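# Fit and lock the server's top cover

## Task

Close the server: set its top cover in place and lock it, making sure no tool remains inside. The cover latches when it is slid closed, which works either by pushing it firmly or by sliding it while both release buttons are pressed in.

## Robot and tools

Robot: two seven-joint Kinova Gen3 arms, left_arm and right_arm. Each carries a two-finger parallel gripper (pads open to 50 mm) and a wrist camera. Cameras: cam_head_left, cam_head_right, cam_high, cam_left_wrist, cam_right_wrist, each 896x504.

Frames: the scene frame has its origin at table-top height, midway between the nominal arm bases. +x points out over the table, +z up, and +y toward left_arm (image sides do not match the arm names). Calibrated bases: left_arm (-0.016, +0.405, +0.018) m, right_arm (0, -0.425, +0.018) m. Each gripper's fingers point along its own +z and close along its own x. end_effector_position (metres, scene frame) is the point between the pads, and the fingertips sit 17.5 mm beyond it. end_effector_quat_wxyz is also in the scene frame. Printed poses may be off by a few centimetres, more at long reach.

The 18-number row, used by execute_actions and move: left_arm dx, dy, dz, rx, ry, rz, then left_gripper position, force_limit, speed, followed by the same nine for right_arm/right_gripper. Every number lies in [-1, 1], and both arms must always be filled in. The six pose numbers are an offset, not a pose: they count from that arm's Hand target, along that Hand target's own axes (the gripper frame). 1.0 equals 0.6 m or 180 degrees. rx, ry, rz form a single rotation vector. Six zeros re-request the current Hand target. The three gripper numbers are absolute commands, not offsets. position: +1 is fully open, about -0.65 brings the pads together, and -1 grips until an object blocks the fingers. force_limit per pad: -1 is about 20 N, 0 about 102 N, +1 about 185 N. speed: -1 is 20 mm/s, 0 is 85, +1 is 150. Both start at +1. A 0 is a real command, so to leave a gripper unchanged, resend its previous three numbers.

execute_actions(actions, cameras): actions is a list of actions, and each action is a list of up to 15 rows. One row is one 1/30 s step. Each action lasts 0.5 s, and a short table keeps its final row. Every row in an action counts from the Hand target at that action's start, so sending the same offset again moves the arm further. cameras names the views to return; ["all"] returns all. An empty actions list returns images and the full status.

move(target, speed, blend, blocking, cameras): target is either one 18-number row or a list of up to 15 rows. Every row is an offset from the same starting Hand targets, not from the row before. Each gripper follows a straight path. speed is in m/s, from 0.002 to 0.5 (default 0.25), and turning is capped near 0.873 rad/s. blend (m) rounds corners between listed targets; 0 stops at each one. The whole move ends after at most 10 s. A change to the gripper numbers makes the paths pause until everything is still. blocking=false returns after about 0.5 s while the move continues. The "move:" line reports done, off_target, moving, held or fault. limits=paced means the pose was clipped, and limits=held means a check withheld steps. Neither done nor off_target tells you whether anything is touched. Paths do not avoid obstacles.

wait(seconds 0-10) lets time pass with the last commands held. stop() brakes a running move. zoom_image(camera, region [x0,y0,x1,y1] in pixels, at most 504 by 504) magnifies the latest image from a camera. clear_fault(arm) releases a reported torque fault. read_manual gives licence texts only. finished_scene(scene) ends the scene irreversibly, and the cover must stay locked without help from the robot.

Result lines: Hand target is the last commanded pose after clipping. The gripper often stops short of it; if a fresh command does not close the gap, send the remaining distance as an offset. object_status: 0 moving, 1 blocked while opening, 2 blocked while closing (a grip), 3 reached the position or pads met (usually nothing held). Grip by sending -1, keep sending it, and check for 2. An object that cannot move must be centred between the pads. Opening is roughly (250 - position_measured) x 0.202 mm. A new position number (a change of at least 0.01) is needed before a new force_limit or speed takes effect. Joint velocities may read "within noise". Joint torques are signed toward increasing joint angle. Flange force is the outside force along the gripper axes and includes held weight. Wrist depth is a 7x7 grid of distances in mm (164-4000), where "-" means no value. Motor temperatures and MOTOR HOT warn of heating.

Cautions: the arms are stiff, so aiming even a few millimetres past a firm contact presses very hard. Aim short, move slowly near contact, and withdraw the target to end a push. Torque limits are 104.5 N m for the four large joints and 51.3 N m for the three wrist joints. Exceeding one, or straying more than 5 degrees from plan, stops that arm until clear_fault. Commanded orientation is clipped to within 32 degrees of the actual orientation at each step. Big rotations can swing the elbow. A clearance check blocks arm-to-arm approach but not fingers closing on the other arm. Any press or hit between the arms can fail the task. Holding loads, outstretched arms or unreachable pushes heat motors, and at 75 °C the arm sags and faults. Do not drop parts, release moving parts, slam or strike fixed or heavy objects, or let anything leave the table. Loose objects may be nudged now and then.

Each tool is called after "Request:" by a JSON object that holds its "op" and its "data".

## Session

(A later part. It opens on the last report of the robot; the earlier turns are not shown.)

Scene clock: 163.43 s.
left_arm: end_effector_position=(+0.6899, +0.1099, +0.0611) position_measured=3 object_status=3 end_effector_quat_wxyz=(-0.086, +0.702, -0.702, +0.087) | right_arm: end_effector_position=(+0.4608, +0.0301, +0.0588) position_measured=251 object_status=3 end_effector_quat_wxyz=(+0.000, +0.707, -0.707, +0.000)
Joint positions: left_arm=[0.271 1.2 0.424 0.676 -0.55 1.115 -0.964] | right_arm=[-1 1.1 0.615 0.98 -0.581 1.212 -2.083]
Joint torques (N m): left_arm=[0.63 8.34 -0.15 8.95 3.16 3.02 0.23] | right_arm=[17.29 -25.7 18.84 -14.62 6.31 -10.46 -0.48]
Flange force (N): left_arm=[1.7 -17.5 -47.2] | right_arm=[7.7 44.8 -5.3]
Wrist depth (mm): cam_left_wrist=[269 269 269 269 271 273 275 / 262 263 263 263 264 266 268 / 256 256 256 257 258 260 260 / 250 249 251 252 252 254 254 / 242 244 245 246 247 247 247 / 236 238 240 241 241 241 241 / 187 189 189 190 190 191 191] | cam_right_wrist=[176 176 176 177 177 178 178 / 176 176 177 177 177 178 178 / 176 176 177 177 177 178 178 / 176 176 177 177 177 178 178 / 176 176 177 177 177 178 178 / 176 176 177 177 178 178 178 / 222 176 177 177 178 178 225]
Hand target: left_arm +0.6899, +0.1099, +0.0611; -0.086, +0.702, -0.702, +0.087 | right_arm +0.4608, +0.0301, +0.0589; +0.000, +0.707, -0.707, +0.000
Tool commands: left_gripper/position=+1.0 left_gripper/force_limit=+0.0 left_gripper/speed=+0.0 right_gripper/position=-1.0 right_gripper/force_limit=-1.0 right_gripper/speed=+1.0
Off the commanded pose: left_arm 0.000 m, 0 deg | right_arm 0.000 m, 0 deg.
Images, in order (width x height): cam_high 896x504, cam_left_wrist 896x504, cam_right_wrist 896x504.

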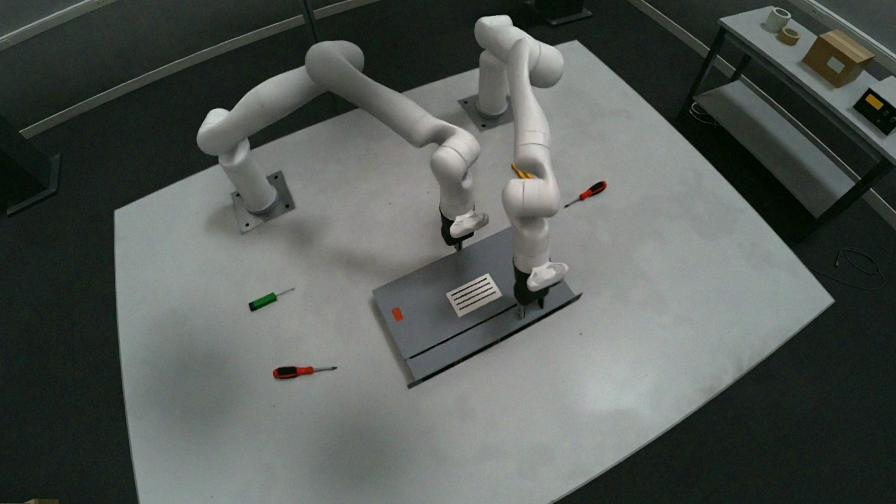

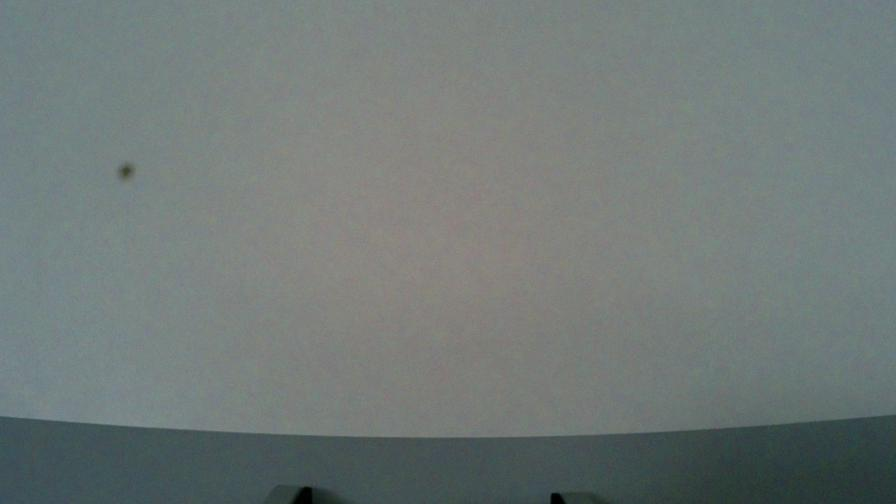

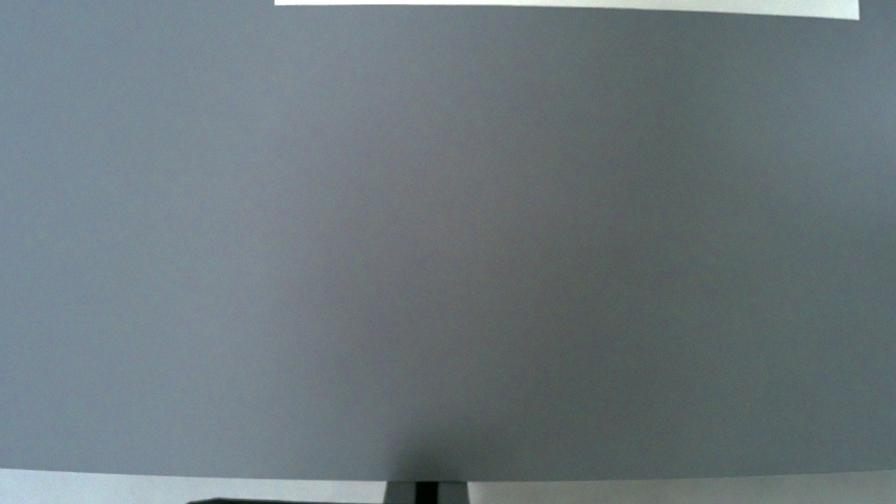

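Request:
{"op": "move", "data": {"target": [0, 0.00687, 0.0, 0, 0, 0, 1, 0, 0, 0, -0.002, 0, 0, 0, 0, -1, -1, 1], "speed": 0.02, "cameras": ["cam_left_wrist", "cam_high"]}}

Request:
{"op": "zoom_image", "data": {"camera": "cam_high", "region": [400, 290, 540, 390]}}

Scene clock: 165.93 s.
left_arm: end_effector_position=(+0.6859, +0.1100, +0.0601) position_measured=3 object_status=3 end_effector_quat_wxyz=(-0.086, +0.702, -0.702, +0.087) | right_arm: end_effector_position=(+0.4622, +0.0301, +0.0588) position_measured=251 object_status=3 end_effector_quat_wxyz=(+0.000, +0.707, -0.707, +0.000)
Joint positions: left_arm=[0.268 1.188 0.422 0.706 -0.551 1.098 -0.953] | right_arm=[-0.998 1.102 0.615 0.975 -0.581 1.214 -2.084]
Joint torques (N m): left_arm=[4.04 14.17 1.9 15.12 5.78 6.2 0.63] | right_arm=[18.2 -28.47 20.15 -15.2 6.78 -10.32 -0.5]
Flange force (N): left_arm=[2.1 -31.6 -48.2] | right_arm=[5.9 45.0 -0.6]
Wrist depth (mm): cam_left_wrist=[269 270 270 270 271 273 276 / 261 263 263 264 264 267 268 / 256 256 257 257 258 260 260 / 250 250 252 252 253 254 255 / 243 244 245 246 247 248 248 / 236 238 239 240 240 241 242 / 187 188 189 190 190 191 191] | cam_right_wrist=[176 176 176 177 177 177 178 / 176 176 176 177 177 177 178 / 176 176 176 177 177 177 178 / 176 176 176 177 177 177 178 / 176 176 177 177 177 177 178 / 176 176 177 177 177 178 178 / 222 176 177 177 177 178 225]
Hand target: left_arm +0.6859, +0.1099, +0.0601; -0.086, +0.702, -0.702, +0.086 | right_arm +0.4620, +0.0301, +0.0589; +0.000, +0.707, -0.707, +0.000
Off the commanded pose: left_arm 0.000 m, 0 deg | right_arm 0.000 m, 0 deg.
move: done
Images, in order (width x height): cam_high 896x504, cam_left_wrist 896x504.

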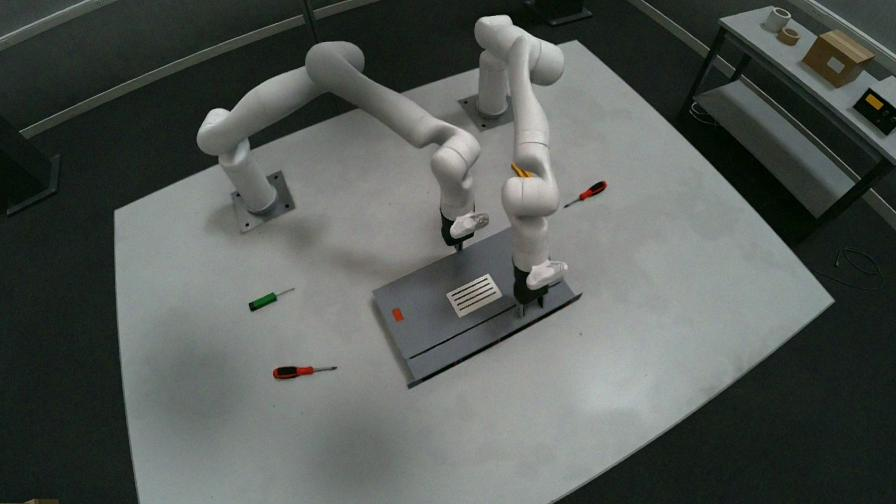

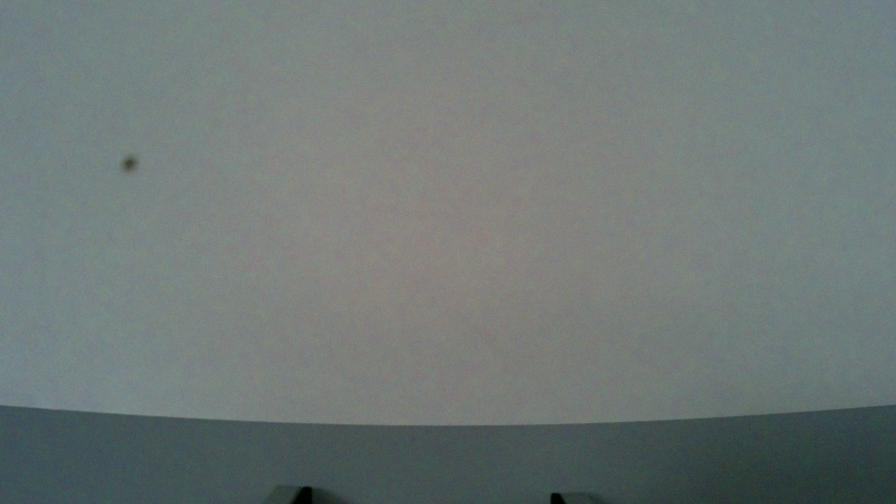

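Scaled by 3.600 from the camera's 896x504 image, which has a finer 1280x720 frame.

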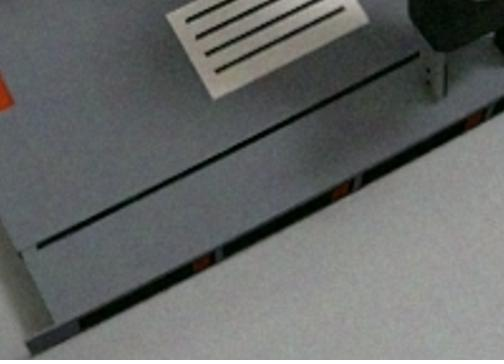

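Request:
{"op": "move", "data": {"target": [0, 0.0015, 0.001617, 0, 0, 0, 1, 0, 0, 0, -0.003333, 0, 0, 0, 0, -1, -1, 1], "speed": 0.02, "cameras": ["cam_left_wrist", "cam_high"]}}

Request:
{"op": "zoom_image", "data": {"camera": "cam_high", "region": [400, 290, 540, 390]}}

Scene clock: 166.97 s.
left_arm: end_effector_position=(+0.6853, +0.1099, +0.0590) position_measured=3 object_status=3 end_effector_quat_wxyz=(-0.086, +0.702, -0.702, +0.087) | right_arm: end_effector_position=(+0.4639, +0.0301, +0.0589) position_measured=251 object_status=3 end_effector_quat_wxyz=(+0.000, +0.707, -0.707, +0.000)
Joint positions: left_arm=[0.268 1.188 0.421 0.712 -0.552 1.094 -0.95] | right_arm=[-0.994 1.105 0.614 0.967 -0.581 1.218 -2.084]
Joint torques (N m): left_arm=[4.58 21.62 1.9 18.4 6.65 6.42 0.71] | right_arm=[23.85 -26.53 24.76 -19.96 7.9 -17.17 -0.59]
Flange force (N): left_arm=[1.3 -34.0 -58.0] | right_arm=[14.7 66.1 -9.5]
Wrist depth (mm): cam_left_wrist=[269 270 270 271 272 274 276 / 262 263 263 263 264 267 268 / 256 257 257 257 259 261 262 / 249 251 251 253 253 254 255 / 243 244 246 246 247 248 248 / 237 238 239 240 241 241 242 / 187 188 189 190 190 190 191] | cam_right_wrist=[175 176 176 177 177 177 178 / 175 176 176 176 177 178 178 / 175 176 176 177 177 177 178 / 176 176 176 177 177 177 178 / 175 176 176 177 177 178 178 / 176 176 177 177 177 178 178 / 222 176 177 177 177 178 224]
Hand target: left_arm +0.6852, +0.1099, +0.0589; -0.086, +0.702, -0.702, +0.087 | right_arm +0.4640, +0.0301, +0.0589; +0.000, +0.707, -0.707, +0.000
Off the commanded pose: left_arm 0.000 m, 0 deg | right_arm 0.000 m, 0 deg.
move: done
Images, in order (width x height): cam_high 896x504, cam_left_wrist 896x504.

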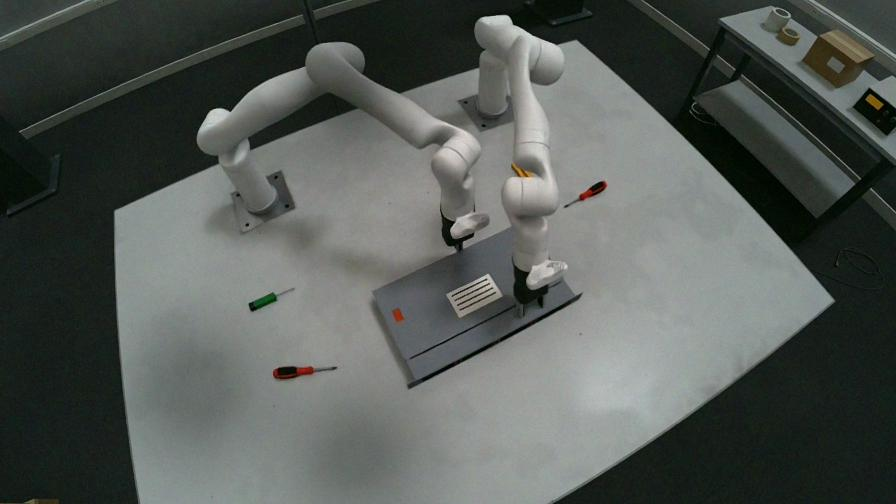

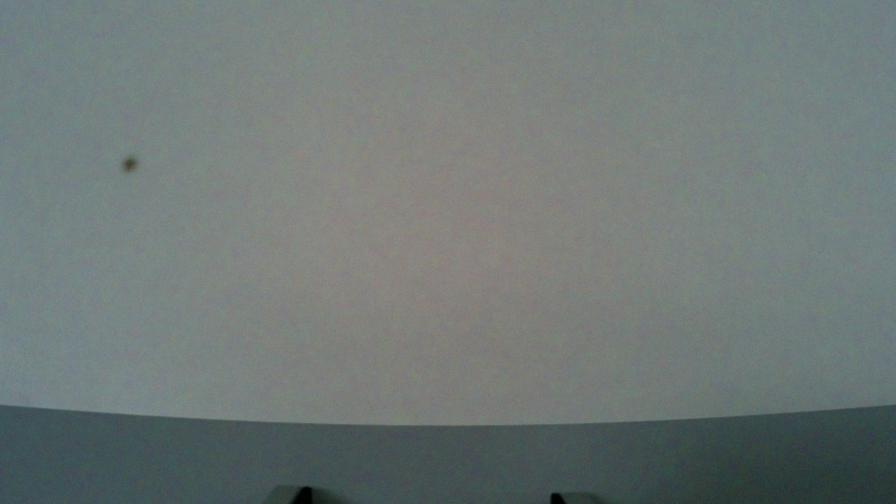

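Scaled by 3.600 from the camera's 896x504 image, which has a finer 1280x720 frame.

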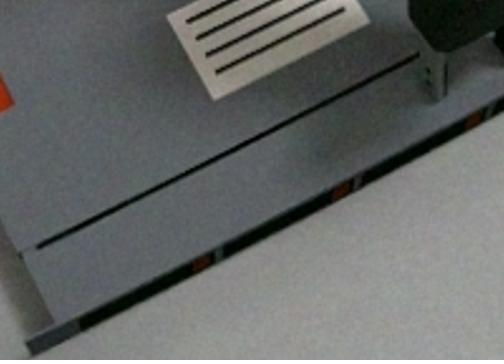

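Request:
{"op": "move", "data": {"target": [[0, -0.00484, -0.0194, 0, 0, 0, 1, 0, 0, 0, 0.00917, 0, 0, 0, 0, -1, -1, 1], [0, -0.08873, -0.02251, 0.0556, 0, 0, 1, 0, 0, 0, 0.00917, 0, 0, 0, 0, -1, -1, 1]], "speed": [0.04, 0.12], "blend": [0.003, 0], "cameras": ["cam_left_wrist", "cam_high", "cam_right_wrist"]}}

Request:
{"op": "zoom_image", "data": {"camera": "cam_high", "region": [400, 290, 540, 390]}}

Scene clock: 170.57 s.
left_arm: end_effector_position=(+0.7336, +0.1099, +0.0849) position_measured=3 object_status=3 end_effector_quat_wxyz=(-0.147, +0.691, -0.692, +0.147) | right_arm: end_effector_position=(+0.4585, +0.0301, +0.0589) position_measured=251 object_status=3 end_effector_quat_wxyz=(+0.000, +0.707, -0.707, +0.000)
Joint positions: left_arm=[0.281 1.155 0.366 0.748 -0.618 0.937 -0.893] | right_arm=[-1.005 1.096 0.615 0.99 -0.581 1.207 -2.083]
Joint torques (N m): left_arm=[0.53 -29.08 1.63 -9.96 -0.72 -1.22 -0.28] | right_arm=[0.21 -27.55 4.25 -9.5 0.4 0.3 -0.22]
Flange force (N): left_arm=[-1.5 1.6 -2.3] | right_arm=[7.2 7.4 4.3]
Wrist depth (mm): cam_left_wrist=[325 322 324 325 327 328 333 / 308 308 312 312 314 313 315 / 296 297 298 299 300 302 303 / 284 285 285 287 288 288 291 / 272 275 276 276 278 278 278 / 261 263 266 266 268 267 267 / 251 254 256 258 257 257 258] | cam_right_wrist=[176 177 177 177 178 178 179 / 177 177 177 177 178 178 179 / 176 177 177 178 178 178 179 / 176 177 177 177 178 178 179 / 177 176 177 178 178 178 179 / 176 177 177 177 178 178 179 / 222 177 177 177 178 178 225]
Hand target: left_arm +0.7336, +0.1099, +0.0849; -0.147, +0.691, -0.692, +0.147 | right_arm +0.4585, +0.0301, +0.0589; +0.000, +0.707, -0.707, +0.000
Off the commanded pose: left_arm 0.000 m, 0 deg | right_arm 0.000 m, 0 deg.
move: done
Images, in order (width x height): cam_high 896x504, cam_left_wrist 896x504, cam_right_wrist 896x504.

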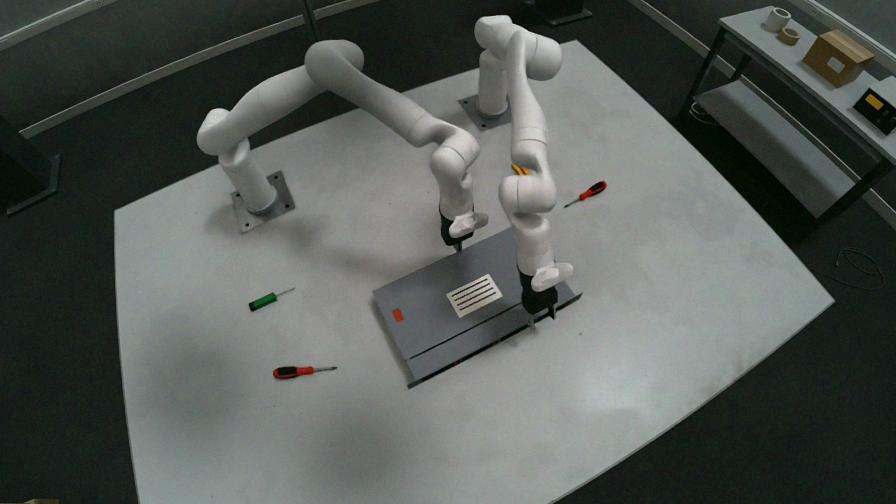

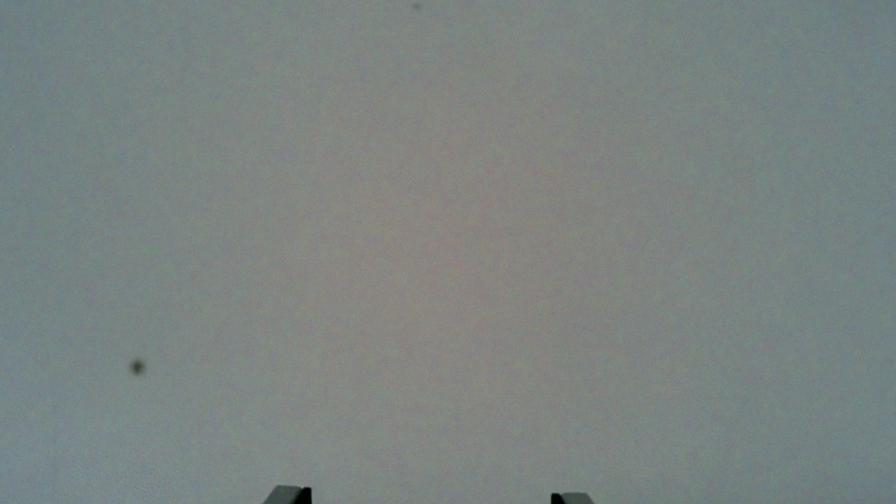

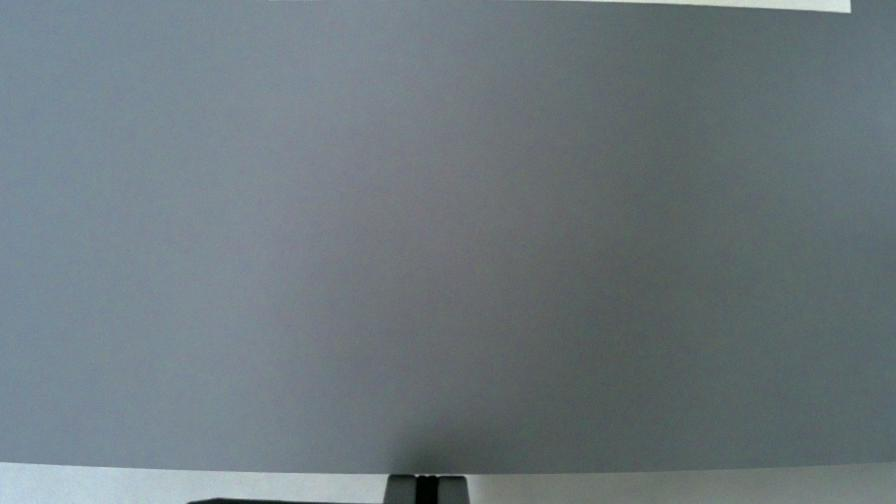

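Scaled by 3.600 from the camera's 896x504 image, which has a finer 1280x720 frame.

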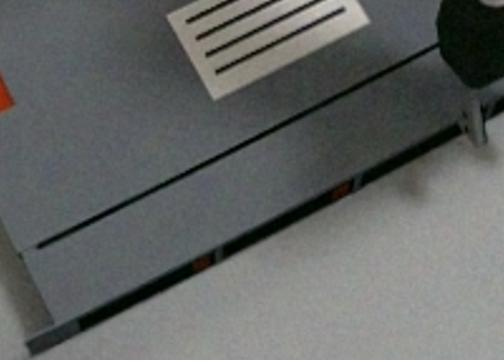

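Request:
{"op": "move", "data": {"target": [0, 0.0206, 0.04628, 0, 0, 0, 1, 0, 0, 0, 0, 0, 0, 0, 0, -1, -1, 1], "speed": 0.06, "cameras": ["cam_left_wrist", "cam_high", "cam_head_right"]}}

Request:
{"op": "zoom_image", "data": {"camera": "cam_high", "region": [480, 270, 600, 350]}}

Scene clock: 172.17 s.
left_arm: end_effector_position=(+0.7336, +0.1099, +0.0546) position_measured=3 object_status=3 end_effector_quat_wxyz=(-0.147, +0.691, -0.692, +0.147) | right_arm: end_effector_position=(+0.4585, +0.0301, +0.0589) position_measured=251 object_status=3 end_effector_quat_wxyz=(+0.000, +0.707, -0.707, +0.000)
Joint positions: left_arm=[0.283 1.189 0.352 0.771 -0.63 0.882 -0.87] | right_arm=[-1.005 1.096 0.615 0.99 -0.581 1.207 -2.083]
Joint torques (N m): left_arm=[0.56 -29.26 1.62 -9.87 -0.75 -1.08 -0.3] | right_arm=[0.3 -27.54 4.24 -9.49 0.37 0.29 -0.23]
Flange force (N): left_arm=[-1.8 2.1 -2.3] | right_arm=[7.1 7.5 4.3]
Wrist depth (mm): cam_left_wrist=[285 285 287 286 289 291 292 / 273 274 273 273 277 278 280 / 262 262 262 263 266 267 268 / 251 253 253 254 256 256 257 / 240 242 244 244 246 246 246 / 232 233 235 236 237 236 237 / 222 224 226 227 227 227 227] | cam_right_wrist=[177 177 177 178 178 179 179 / 176 177 177 178 178 178 179 / 176 177 177 177 178 178 179 / 177 177 177 178 178 178 179 / 176 177 177 178 178 178 179 / 176 177 177 177 178 178 179 / 222 177 177 177 178 178 225]
Hand target: left_arm +0.7336, +0.1099, +0.0545; -0.147, +0.691, -0.692, +0.147 | right_arm +0.4585, +0.0301, +0.0589; +0.000, +0.707, -0.707, +0.000
Off the commanded pose: left_arm 0.000 m, 0 deg | right_arm 0.000 m, 0 deg.
move: done
Images, in order (width x height): cam_head_right 896x504, cam_high 896x504, cam_left_wrist 896x504.

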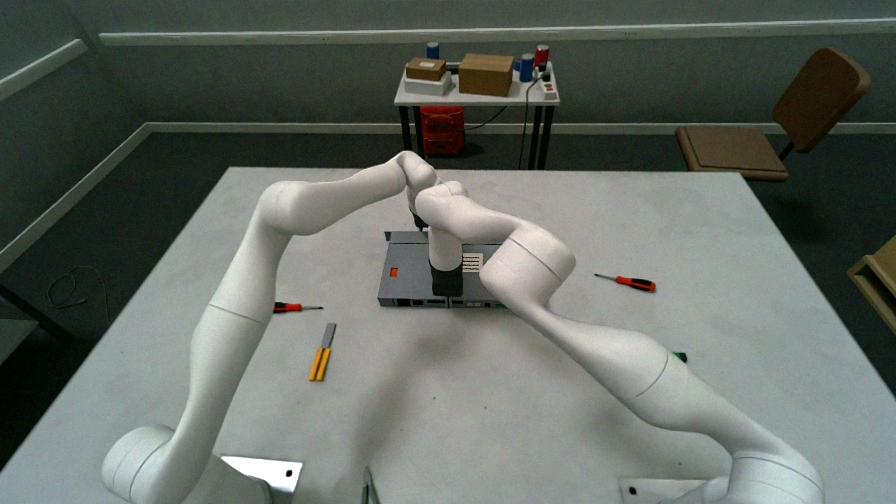

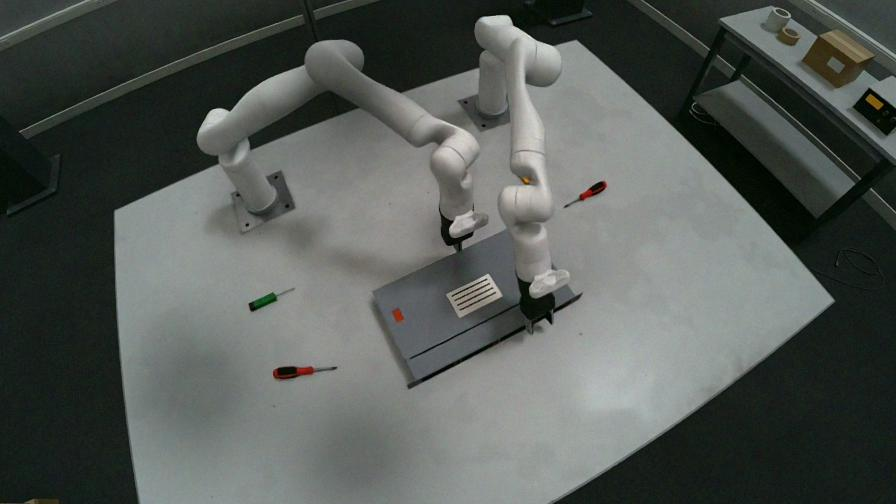

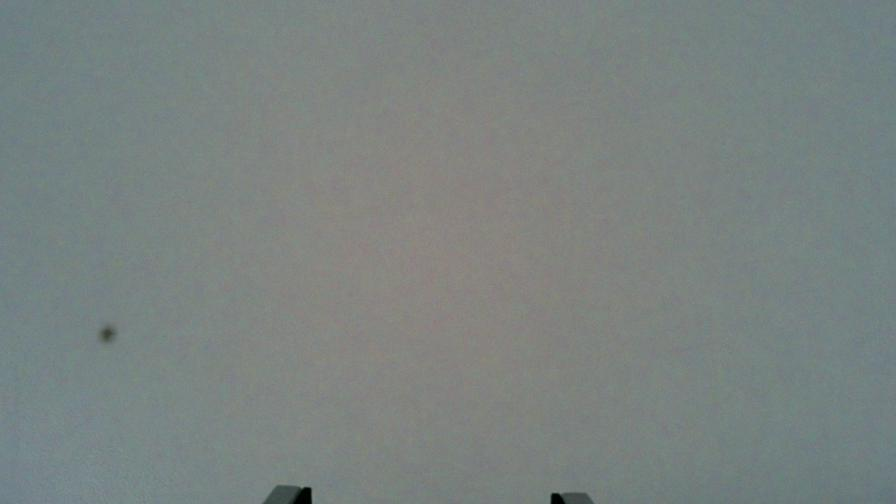

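Scaled by 4.200 from the camera's 896x504 image, which has a finer 1280x720 frame.

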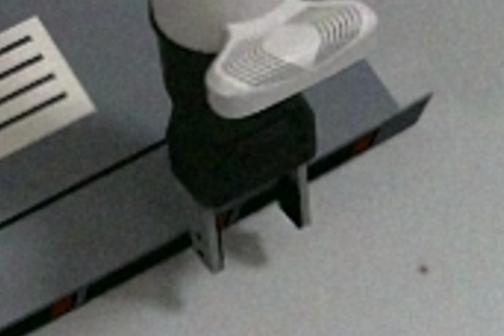

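Request:
{"op": "move", "data": {"target": [0, 0.01294, -0.00576, 0, 0, 0, 1, 0, 0, 0, 0, 0, 0, 0, 0, -1, -1, 1], "speed": 0.02}}

Scene clock: 173.07 s.
left_arm: end_effector_position=(+0.7252, +0.1100, +0.0547) position_measured=3 object_status=3 end_effector_quat_wxyz=(-0.147, +0.691, -0.692, +0.147) | right_arm: end_effector_position=(+0.4585, +0.0301, +0.0589) position_measured=251 object_status=3 end_effector_quat_wxyz=(+0.000, +0.707, -0.707, +0.000)
Joint positions: left_arm=[0.283 1.165 0.343 0.826 -0.634 0.856 -0.845] | right_arm=[-1.005 1.096 0.615 0.99 -0.581 1.207 -2.083]
Joint torques (N m): left_arm=[8.03 -16.39 5.9 3.05 3.02 4.14 -1.02] | right_arm=[0.27 -27.61 4.27 -9.52 0.41 0.28 -0.21]
Flange force (N): left_arm=[-1.2 -23.3 -1.8] | right_arm=[7.1 7.4 4.4]
Wrist depth (mm): cam_left_wrist=[289 290 292 293 294 296 298 / 277 277 277 281 282 283 283 / 266 266 268 269 269 271 272 / 255 256 257 258 259 260 261 / 244 245 247 246 249 250 249 / 235 236 238 239 240 239 240 / 225 227 229 231 230 231 230] | cam_right_wrist=[176 177 177 177 178 178 179 / 176 177 177 178 178 178 178 / 176 177 177 178 178 178 178 / 176 177 177 177 178 178 178 / 176 177 177 177 178 178 179 / 176 177 177 178 178 178 179 / 222 177 177 177 178 179 225]
Hand target: left_arm +0.7251, +0.1099, +0.0545; -0.147, +0.691, -0.692, +0.147 | right_arm +0.4585, +0.0301, +0.0589; +0.000, +0.707, -0.707, +0.000
Off the commanded pose: left_arm 0.000 m, 0 deg | right_arm 0.000 m, 0 deg.
move: done

Request:
{"op": "move", "data": {"target": [0, 0, 0, 0, 0, 0, 1, 0, 0, 0, -0.00917, 0, 0, 0, 0, -1, -1, 1], "speed": 0.02}}

Scene clock: 173.97 s.
left_arm: end_effector_position=(+0.7252, +0.1099, +0.0545) position_measured=3 object_status=3 end_effector_quat_wxyz=(-0.147, +0.691, -0.692, +0.147) | right_arm: end_effector_position=(+0.4638, +0.0303, +0.0588) position_measured=251 object_status=3 end_effector_quat_wxyz=(+0.000, +0.707, -0.707, +0.000)
Joint positions: left_arm=[0.283 1.165 0.343 0.826 -0.634 0.855 -0.845] | right_arm=[-0.994 1.105 0.614 0.967 -0.581 1.218 -2.084]
Joint torques (N m): left_arm=[9.85 -17.99 7.21 5.59 3.93 6.3 -1.31] | right_arm=[21.84 -28.84 23.7 -21.2 6.98 -17.12 -0.56]
Flange force (N): left_arm=[1.5 -31.4 7.7] | right_arm=[16.4 63.5 -6.6]
Wrist depth (mm): cam_left_wrist=[289 290 292 294 294 295 297 / 277 278 278 281 281 282 284 / 266 267 268 269 269 272 272 / 255 256 257 258 259 260 261 / 243 245 248 247 250 250 249 / 235 236 238 239 240 239 240 / 226 227 228 231 230 231 229] | cam_right_wrist=[175 175 176 176 177 177 177 / 175 175 176 176 177 177 177 / 175 176 176 176 177 177 177 / 175 175 176 176 177 177 177 / 176 176 176 177 177 177 177 / 175 176 176 176 177 177 178 / 221 176 176 177 177 177 224]
Hand target: left_arm +0.7251, +0.1099, +0.0545; -0.147, +0.691, -0.692, +0.147 | right_arm +0.4640, +0.0301, +0.0589; +0.000, +0.707, -0.707, +0.000
Off the commanded pose: left_arm 0.000 m, 0 deg | right_arm 0.000 m, 0 deg.
move: done

Request:
{"op": "move", "data": {"target": [0, 0.001523, -0.000678, 0, 0, 0, 1, 0, 0, 0, -0.0025, 0, 0, 0, 0, -1, -1, 1], "speed": 0.02, "cameras": ["cam_high"]}}

Request:
{"op": "zoom_image", "data": {"camera": "cam_high", "region": [400, 290, 540, 390]}}

Scene clock: 174.93 s.
left_arm: end_effector_position=(+0.7242, +0.1099, +0.0546) position_measured=3 object_status=3 end_effector_quat_wxyz=(-0.147, +0.691, -0.692, +0.147) | right_arm: end_effector_position=(+0.4665, +0.0297, +0.0590) position_measured=251 object_status=3 end_effector_quat_wxyz=(+0.000, +0.707, -0.707, +0.001)
Joint positions: left_arm=[0.283 1.163 0.342 0.832 -0.635 0.853 -0.842] | right_arm=[-0.99 1.108 0.615 0.959 -0.581 1.221 -2.084]
Joint velocities: left_arm=[within noise] | right_arm=[-0.005 -0.001 -0.001 0.004 0.001 0.006 0]
Joint torques (N m): left_arm=[12.95 -13.34 9.05 11.07 5.53 8.78 -1.64] | right_arm=[14.3 -33.71 17.84 -15.13 5.7 -7.06 -0.46]
Flange force (N): left_arm=[2.1 -42.2 9.5] | right_arm=[4.6 35.2 10.1]
Wrist depth (mm): cam_left_wrist=[291 292 294 295 297 297 300 / 278 280 279 283 282 284 285 / 267 268 269 271 272 272 274 / 257 257 258 259 261 262 263 / 245 246 249 248 251 251 251 / 236 237 239 241 242 240 241 / 226 228 230 232 231 232 231] | cam_right_wrist=[175 176 176 176 177 177 178 / 176 176 176 177 177 177 178 / 176 176 176 177 177 177 178 / 175 176 176 177 177 177 178 / 176 176 176 177 177 178 178 / 176 176 176 177 177 177 178 / 176 176 177 176 177 178 224]
Hand target: left_arm +0.7241, +0.1099, +0.0545; -0.147, +0.691, -0.692, +0.147 | right_arm +0.4655, +0.0301, +0.0589; +0.000, +0.707, -0.707, +0.000
Off the commanded pose: left_arm 0.000 m, 0 deg | right_arm 0.001 m, 0 deg.
move: done
Images, in order (width x height): cam_high 896x504.

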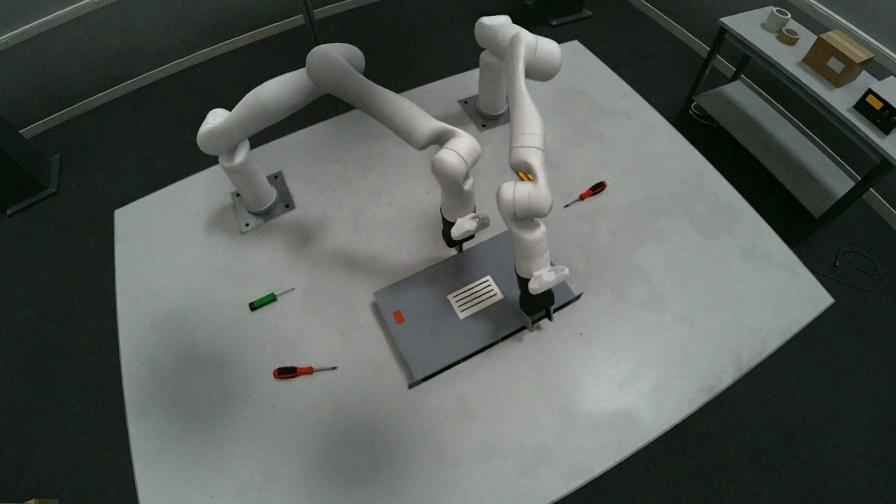

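Scaled by 3.600 from the camera's 896x504 image, which has a finer 1280x720 frame.

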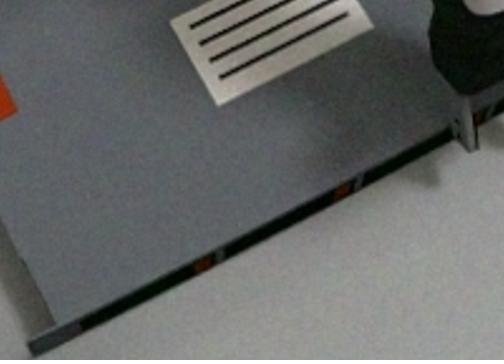

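Request:
{"op": "wait", "data": {"seconds": 0, "cameras": ["cam_right_wrist", "cam_head_left", "cam_head_right"]}}

Request:
{"op": "zoom_image", "data": {"camera": "cam_head_left", "region": [360, 220, 560, 320]}}

Request:
{"op": "zoom_image", "data": {"camera": "cam_right_wrist", "region": [200, 404, 700, 504]}}

Scene clock: 175.13 s.
left_arm: end_effector_position=(+0.7241, +0.1099, +0.0545) position_measured=3 object_status=3 end_effector_quat_wxyz=(-0.147, +0.691, -0.692, +0.147) | right_arm: end_effector_position=(+0.4657, +0.0299, +0.0588) position_measured=251 object_status=3 end_effector_quat_wxyz=(+0.000, +0.707, -0.707, +0.000)
Joint positions: left_arm=[0.283 1.163 0.342 0.832 -0.635 0.853 -0.842] | right_arm=[-0.99 1.108 0.615 0.96 -0.581 1.221 -2.084]
Joint torques (N m): left_arm=[12.73 -12.63 8.85 10.3 5.34 7.92 -1.54] | right_arm=[10.22 -32.59 13.96 -13.07 4.22 -4.53 -0.39]
Flange force (N): left_arm=[0.9 -39.9 6.1] | right_arm=[3.3 25.1 9.6]
Wrist depth (mm): cam_left_wrist=[291 291 293 295 296 298 300 / 279 280 279 282 283 284 287 / 267 268 269 270 271 273 274 / 256 257 258 260 260 261 263 / 245 246 249 248 250 251 250 / 236 237 240 240 241 241 240 / 226 228 229 232 231 232 230] | cam_right_wrist=[176 176 176 177 177 177 178 / 175 176 176 176 177 177 178 / 175 176 176 177 177 177 178 / 176 176 176 177 177 178 178 / 176 176 176 177 177 178 178 / 176 176 176 177 177 178 178 / 176 176 176 177 177 177 225]
Hand target: left_arm +0.7241, +0.1099, +0.0545; -0.147, +0.691, -0.692, +0.147 | right_arm +0.4655, +0.0301, +0.0589; +0.000, +0.707, -0.707, +0.000
Tool commands: left_gripper/position=+1.0 left_gripper/force_limit=+0.0 left_gripper/speed=+0.0 right_gripper/position=-1.0 right_gripper/force_limit=-1.0 right_gripper/speed=+1.0
Off the commanded pose: left_arm 0.000 m, 0 deg | right_arm 0.000 m, 0 deg.
Images, in order (width x height): cam_head_left 896x504, cam_head_right 896x504, cam_right_wrist 896x504.

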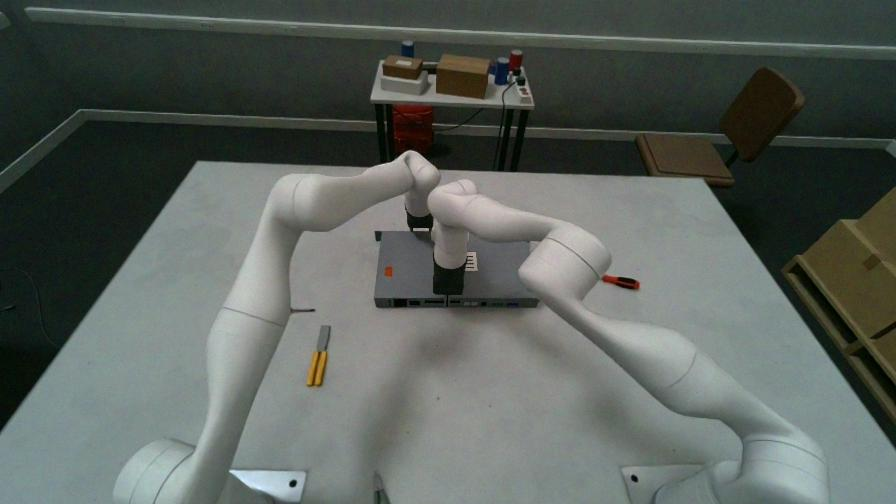

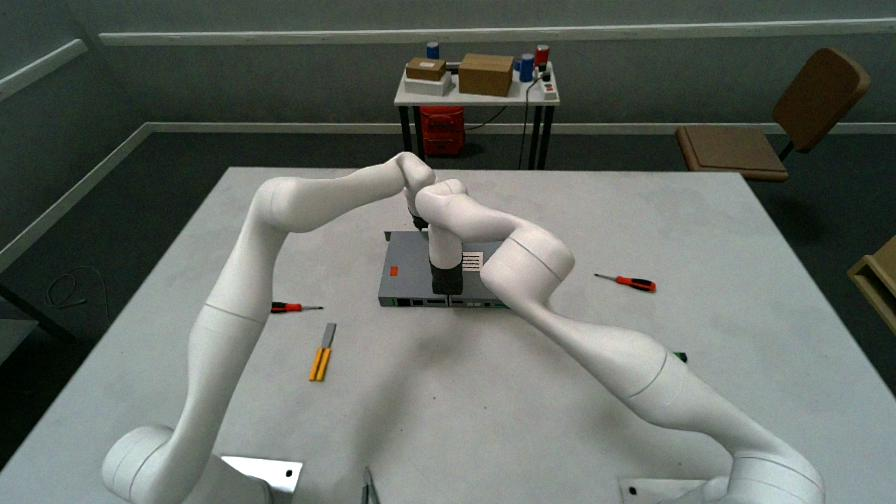

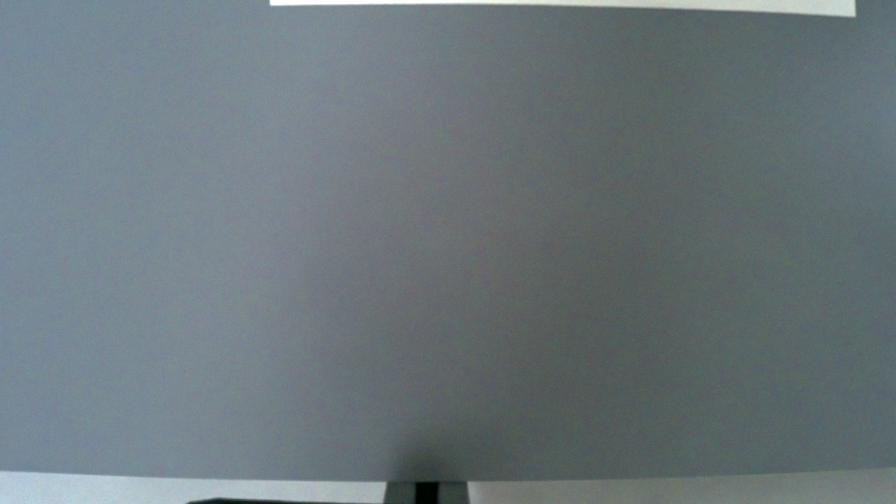

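Scaled by 2.520 from the camera's 896x504 image, which has a finer 1280x720 frame.

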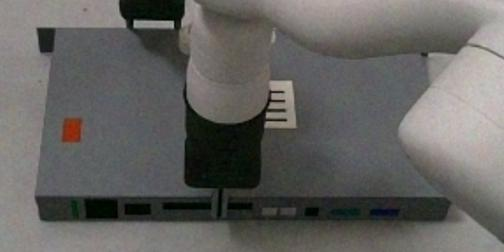

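Scaled by 1.008 from the camera's 896x504 image, which has a finer 1280x720 frame.

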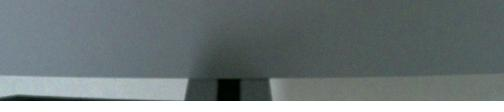

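Request:
{"op": "move", "data": {"target": [0, 0, 0, 0, 0, 0, 1, 0, 0, 0, -0.005, 0, 0, 0, 0, -1, -1, 1], "speed": 0.02, "cameras": ["cam_high"]}}

Request:
{"op": "zoom_image", "data": {"camera": "cam_high", "region": [370, 270, 600, 394]}}

Scene clock: 176.20 s.
left_arm: end_effector_position=(+0.7241, +0.1099, +0.0545) position_measured=3 object_status=3 end_effector_quat_wxyz=(-0.147, +0.691, -0.692, +0.147) | right_arm: end_effector_position=(+0.4683, +0.0302, +0.0588) position_measured=251 object_status=3 end_effector_quat_wxyz=(+0.000, +0.707, -0.707, +0.000)
Joint positions: left_arm=[0.283 1.163 0.342 0.832 -0.634 0.853 -0.842] | right_arm=[-0.984 1.113 0.614 0.947 -0.581 1.228 -2.084]
Joint torques (N m): left_arm=[12.78 -12.64 8.88 10.3 5.33 7.95 -1.53] | right_arm=[22.16 -28.62 23.5 -23.55 6.35 -19.86 -0.51]
Flange force (N): left_arm=[0.7 -39.8 6.1] | right_arm=[21.7 69.9 -10.5]
Wrist depth (mm): cam_left_wrist=[291 292 294 295 297 298 299 / 279 279 279 282 283 285 286 / 267 268 270 270 271 272 273 / 257 258 258 260 261 262 263 / 245 246 249 248 250 251 251 / 236 237 239 240 241 240 240 / 226 228 229 232 231 232 231] | cam_right_wrist=[175 175 175 176 176 177 177 / 175 175 176 176 177 177 177 / 175 175 176 176 176 177 177 / 175 175 176 176 177 177 177 / 175 175 176 177 177 177 178 / 175 176 176 177 177 177 178 / 175 176 176 177 177 177 224]
Hand target: left_arm +0.7241, +0.1099, +0.0545; -0.147, +0.691, -0.692, +0.147 | right_arm +0.4685, +0.0301, +0.0589; +0.000, +0.707, -0.707, +0.000
Off the commanded pose: left_arm 0.000 m, 0 deg | right_arm 0.000 m, 0 deg.
move: done
Images, in order (width x height): cam_high 896x504.

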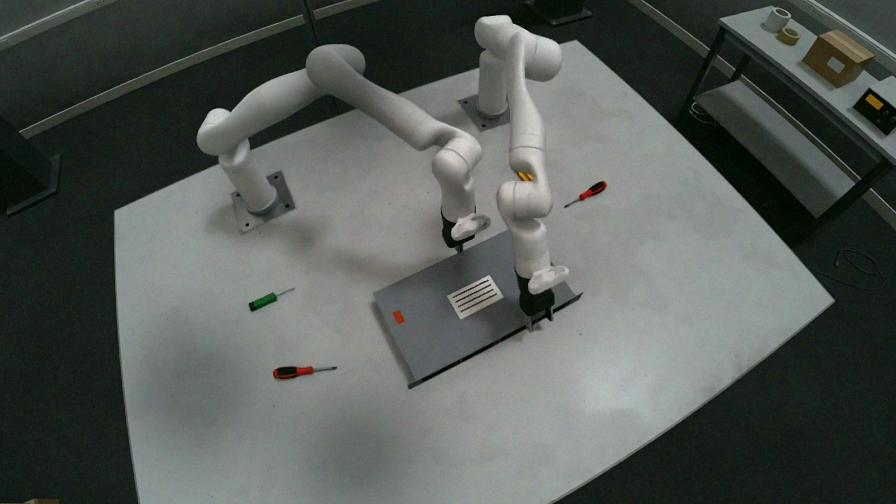

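Scaled by 2.191 from the camera's 896x504 image, which has a finer 1280x720 frame.

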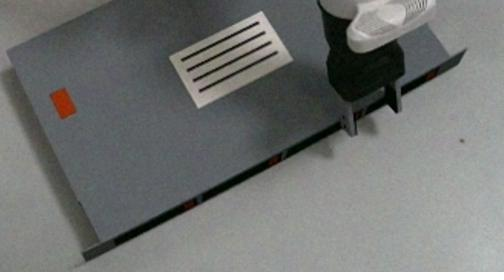

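Request:
{"op": "move", "data": {"target": [[0, -0.015225, 0.006778, 0, 0, 0, 1, 0, 0, 0, 0.016667, 0, 0, 0, 0, -1, -1, 1], [0, -0.06911, -0.10605, 0, 0, 0, 1, 0, 0, 0, 0.016667, -0.1, 0, 0, 0, -1, -1, 1], [-0.1335, 0.29458, -0.26888, -0.1333, 0, 0, 1, 0, 0, 0.36683, -0.0475, -0.1185, 0, 0, 0, -1, -1, 1]], "speed": [0.025, 0.1, 0.2], "blend": [0.002, 0.02, 0], "cameras": ["cam_left_wrist", "cam_right_wrist", "cam_high"]}}

Scene clock: 180.13 s.
left_arm: end_effector_position=(+0.4971, +0.1902, +0.1298) position_measured=3 object_status=3 end_effector_quat_wxyz=(+0.000, +0.707, -0.707, +0.000) | right_arm: end_effector_position=(+0.4969, -0.1900, +0.1300) position_measured=251 object_status=3 end_effector_quat_wxyz=(+0.000, +0.707, -0.707, +0.000)
Joint positions: left_arm=[0.067 0.782 0.499 1.364 -0.39 1.091 -0.931] | right_arm=[-0.786 0.806 0.655 1.394 -0.512 1.114 -1.674]
Joint torques (N m): left_arm=[0.51 -21.6 3 -8.01 0.01 -0.27 -0.29] | right_arm=[0.25 -22.68 4.2 -9.54 0.37 0.25 -0.2]
Flange force (N): left_arm=[-0.8 1.4 -1.9] | right_arm=[2.9 6.4 5.2]
Wrist depth (mm): cam_left_wrist=[297 297 252 252 252 253 254 / 296 296 251 251 252 252 253 / 295 296 250 251 251 252 253 / 295 295 250 250 251 251 252 / 294 295 250 249 250 251 251 / 293 294 249 249 249 250 251 / 292 293 249 249 249 250 250] | cam_right_wrist=[248 249 249 250 296 297 297 / 247 248 249 249 296 297 298 / 248 249 249 249 296 296 297 / 248 249 249 249 296 297 298 / 248 248 249 249 296 297 297 / 248 248 249 249 296 297 297 / 247 248 249 249 296 297 297]
Hand target: left_arm +0.4971, +0.1902, +0.1298; +0.000, +0.707, -0.707, +0.000 | right_arm +0.4969, -0.1900, +0.1300; +0.000, +0.707, -0.707, +0.000
Off the commanded pose: left_arm 0.000 m, 0 deg | right_arm 0.000 m, 0 deg.
move: done
Images, in order (width x height): cam_high 896x504, cam_left_wrist 896x504, cam_right_wrist 896x504.

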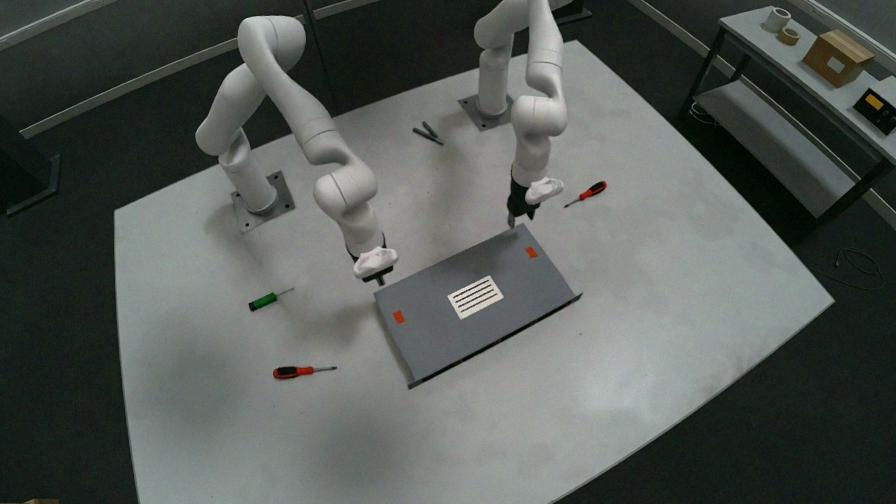

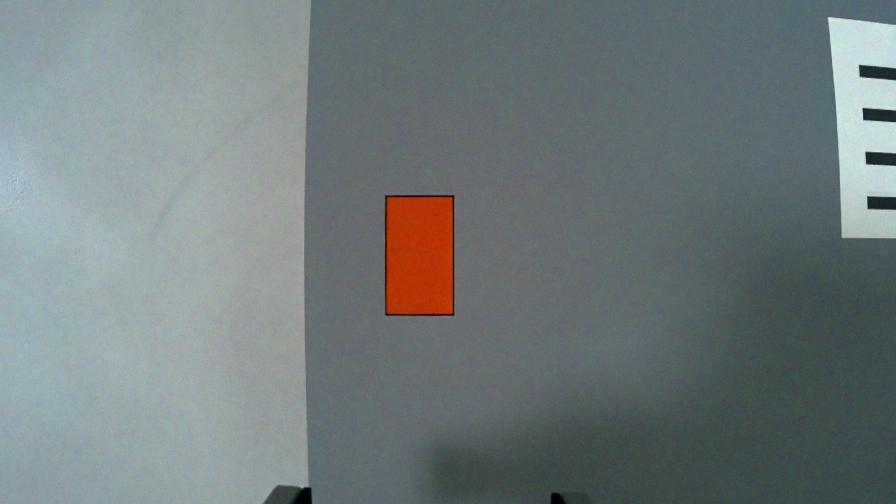

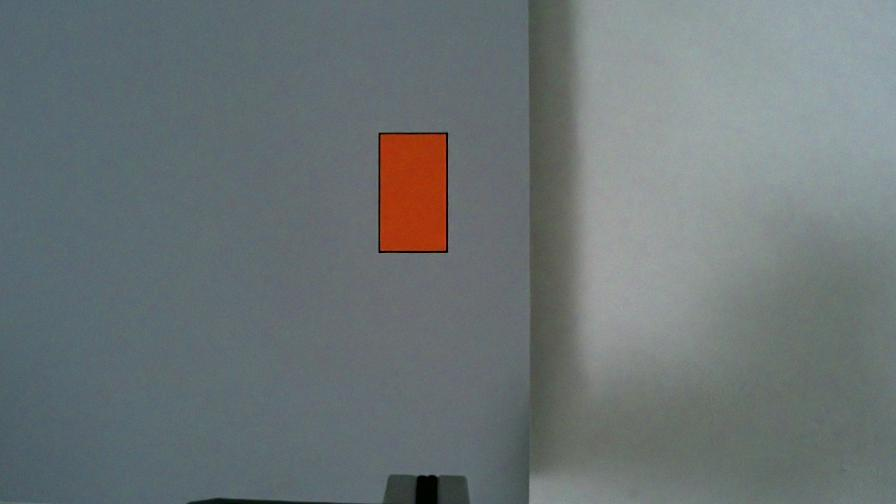

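Request:
{"op": "zoom_image", "data": {"camera": "cam_high", "region": [360, 210, 600, 394]}}

Request:
{"op": "zoom_image", "data": {"camera": "cam_high", "region": [520, 220, 600, 320]}}

Request:
{"op": "zoom_image", "data": {"camera": "cam_high", "region": [380, 310, 460, 394]}}

Scaled by 2.100 from the camera's 896x504 image, which has a finer 1280x720 frame.

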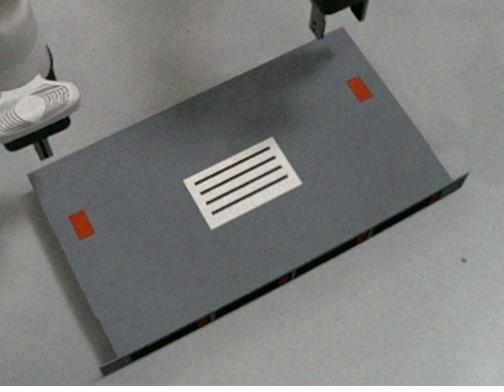

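Scaled by 5.040 from the camera's 896x504 image, which has a finer 1280x720 frame.

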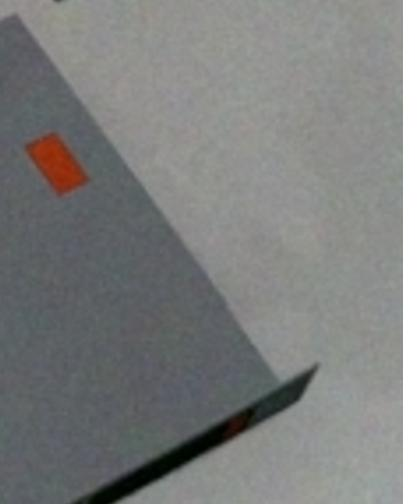

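Scaled by 6.000 from the camera's 896x504 image, which has a finer 1280x720 frame.

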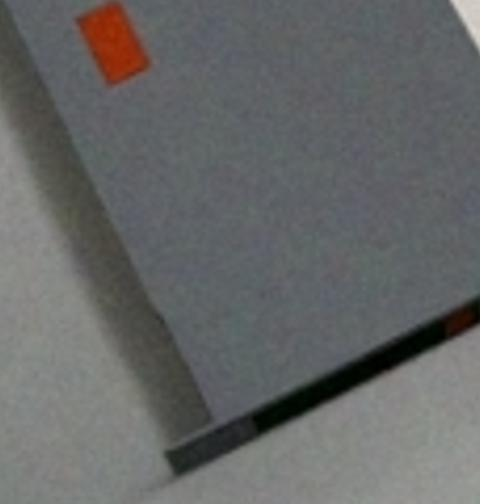

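Request:
{"op": "move", "data": {"target": [-0.013, 0, 0, 0, 0, 0, 1, 0, 0, -0.0158, 0.0055, 0, 0, 0, 0, -1, -1, 1], "speed": 0.05}}

Scene clock: 183.10 s.
left_arm: end_effector_position=(+0.4971, +0.1980, +0.1298) position_measured=3 object_status=3 end_effector_quat_wxyz=(+0.000, +0.707, -0.707, +0.000) | right_arm: end_effector_position=(+0.4936, -0.1805, +0.1300) position_measured=251 object_status=3 end_effector_quat_wxyz=(+0.000, +0.707, -0.707, +0.000)
Joint positions: left_arm=[0.051 0.776 0.5 1.377 -0.39 1.085 -0.942] | right_arm=[-0.803 0.809 0.655 1.389 -0.513 1.117 -1.693]
Joint torques (N m): left_arm=[0.51 -21.43 3.02 -7.95 0.03 -0.26 -0.3] | right_arm=[-0.01 -22.76 4.23 -9.54 0.38 0.26 -0.16]
Flange force (N): left_arm=[-0.8 1.3 -1.9] | right_arm=[3.2 5.8 5.3]
Wrist depth (mm): cam_left_wrist=[296 298 297 252 252 253 254 / 296 297 297 251 252 253 253 / 296 297 296 251 251 252 253 / 296 295 296 250 251 251 252 / 295 295 295 250 250 251 252 / 294 295 294 249 250 250 251 / 292 294 294 249 250 250 250] | cam_right_wrist=[247 248 249 249 250 297 297 / 248 248 249 250 250 297 298 / 248 248 249 249 250 297 297 / 247 248 249 249 249 297 298 / 247 248 248 249 250 297 297 / 247 248 249 249 250 297 297 / 247 248 248 250 249 296 297]
Hand target: left_arm +0.4971, +0.1980, +0.1298; +0.000, +0.707, -0.707, +0.000 | right_arm +0.4936, -0.1805, +0.1300; +0.000, +0.707, -0.707, +0.000
Off the commanded pose: left_arm 0.000 m, 0 deg | right_arm 0.000 m, 0 deg.
move: done

Request:
{"op": "finished_scene", "data": {"scene": 1}}

The scene is finished: the task was done.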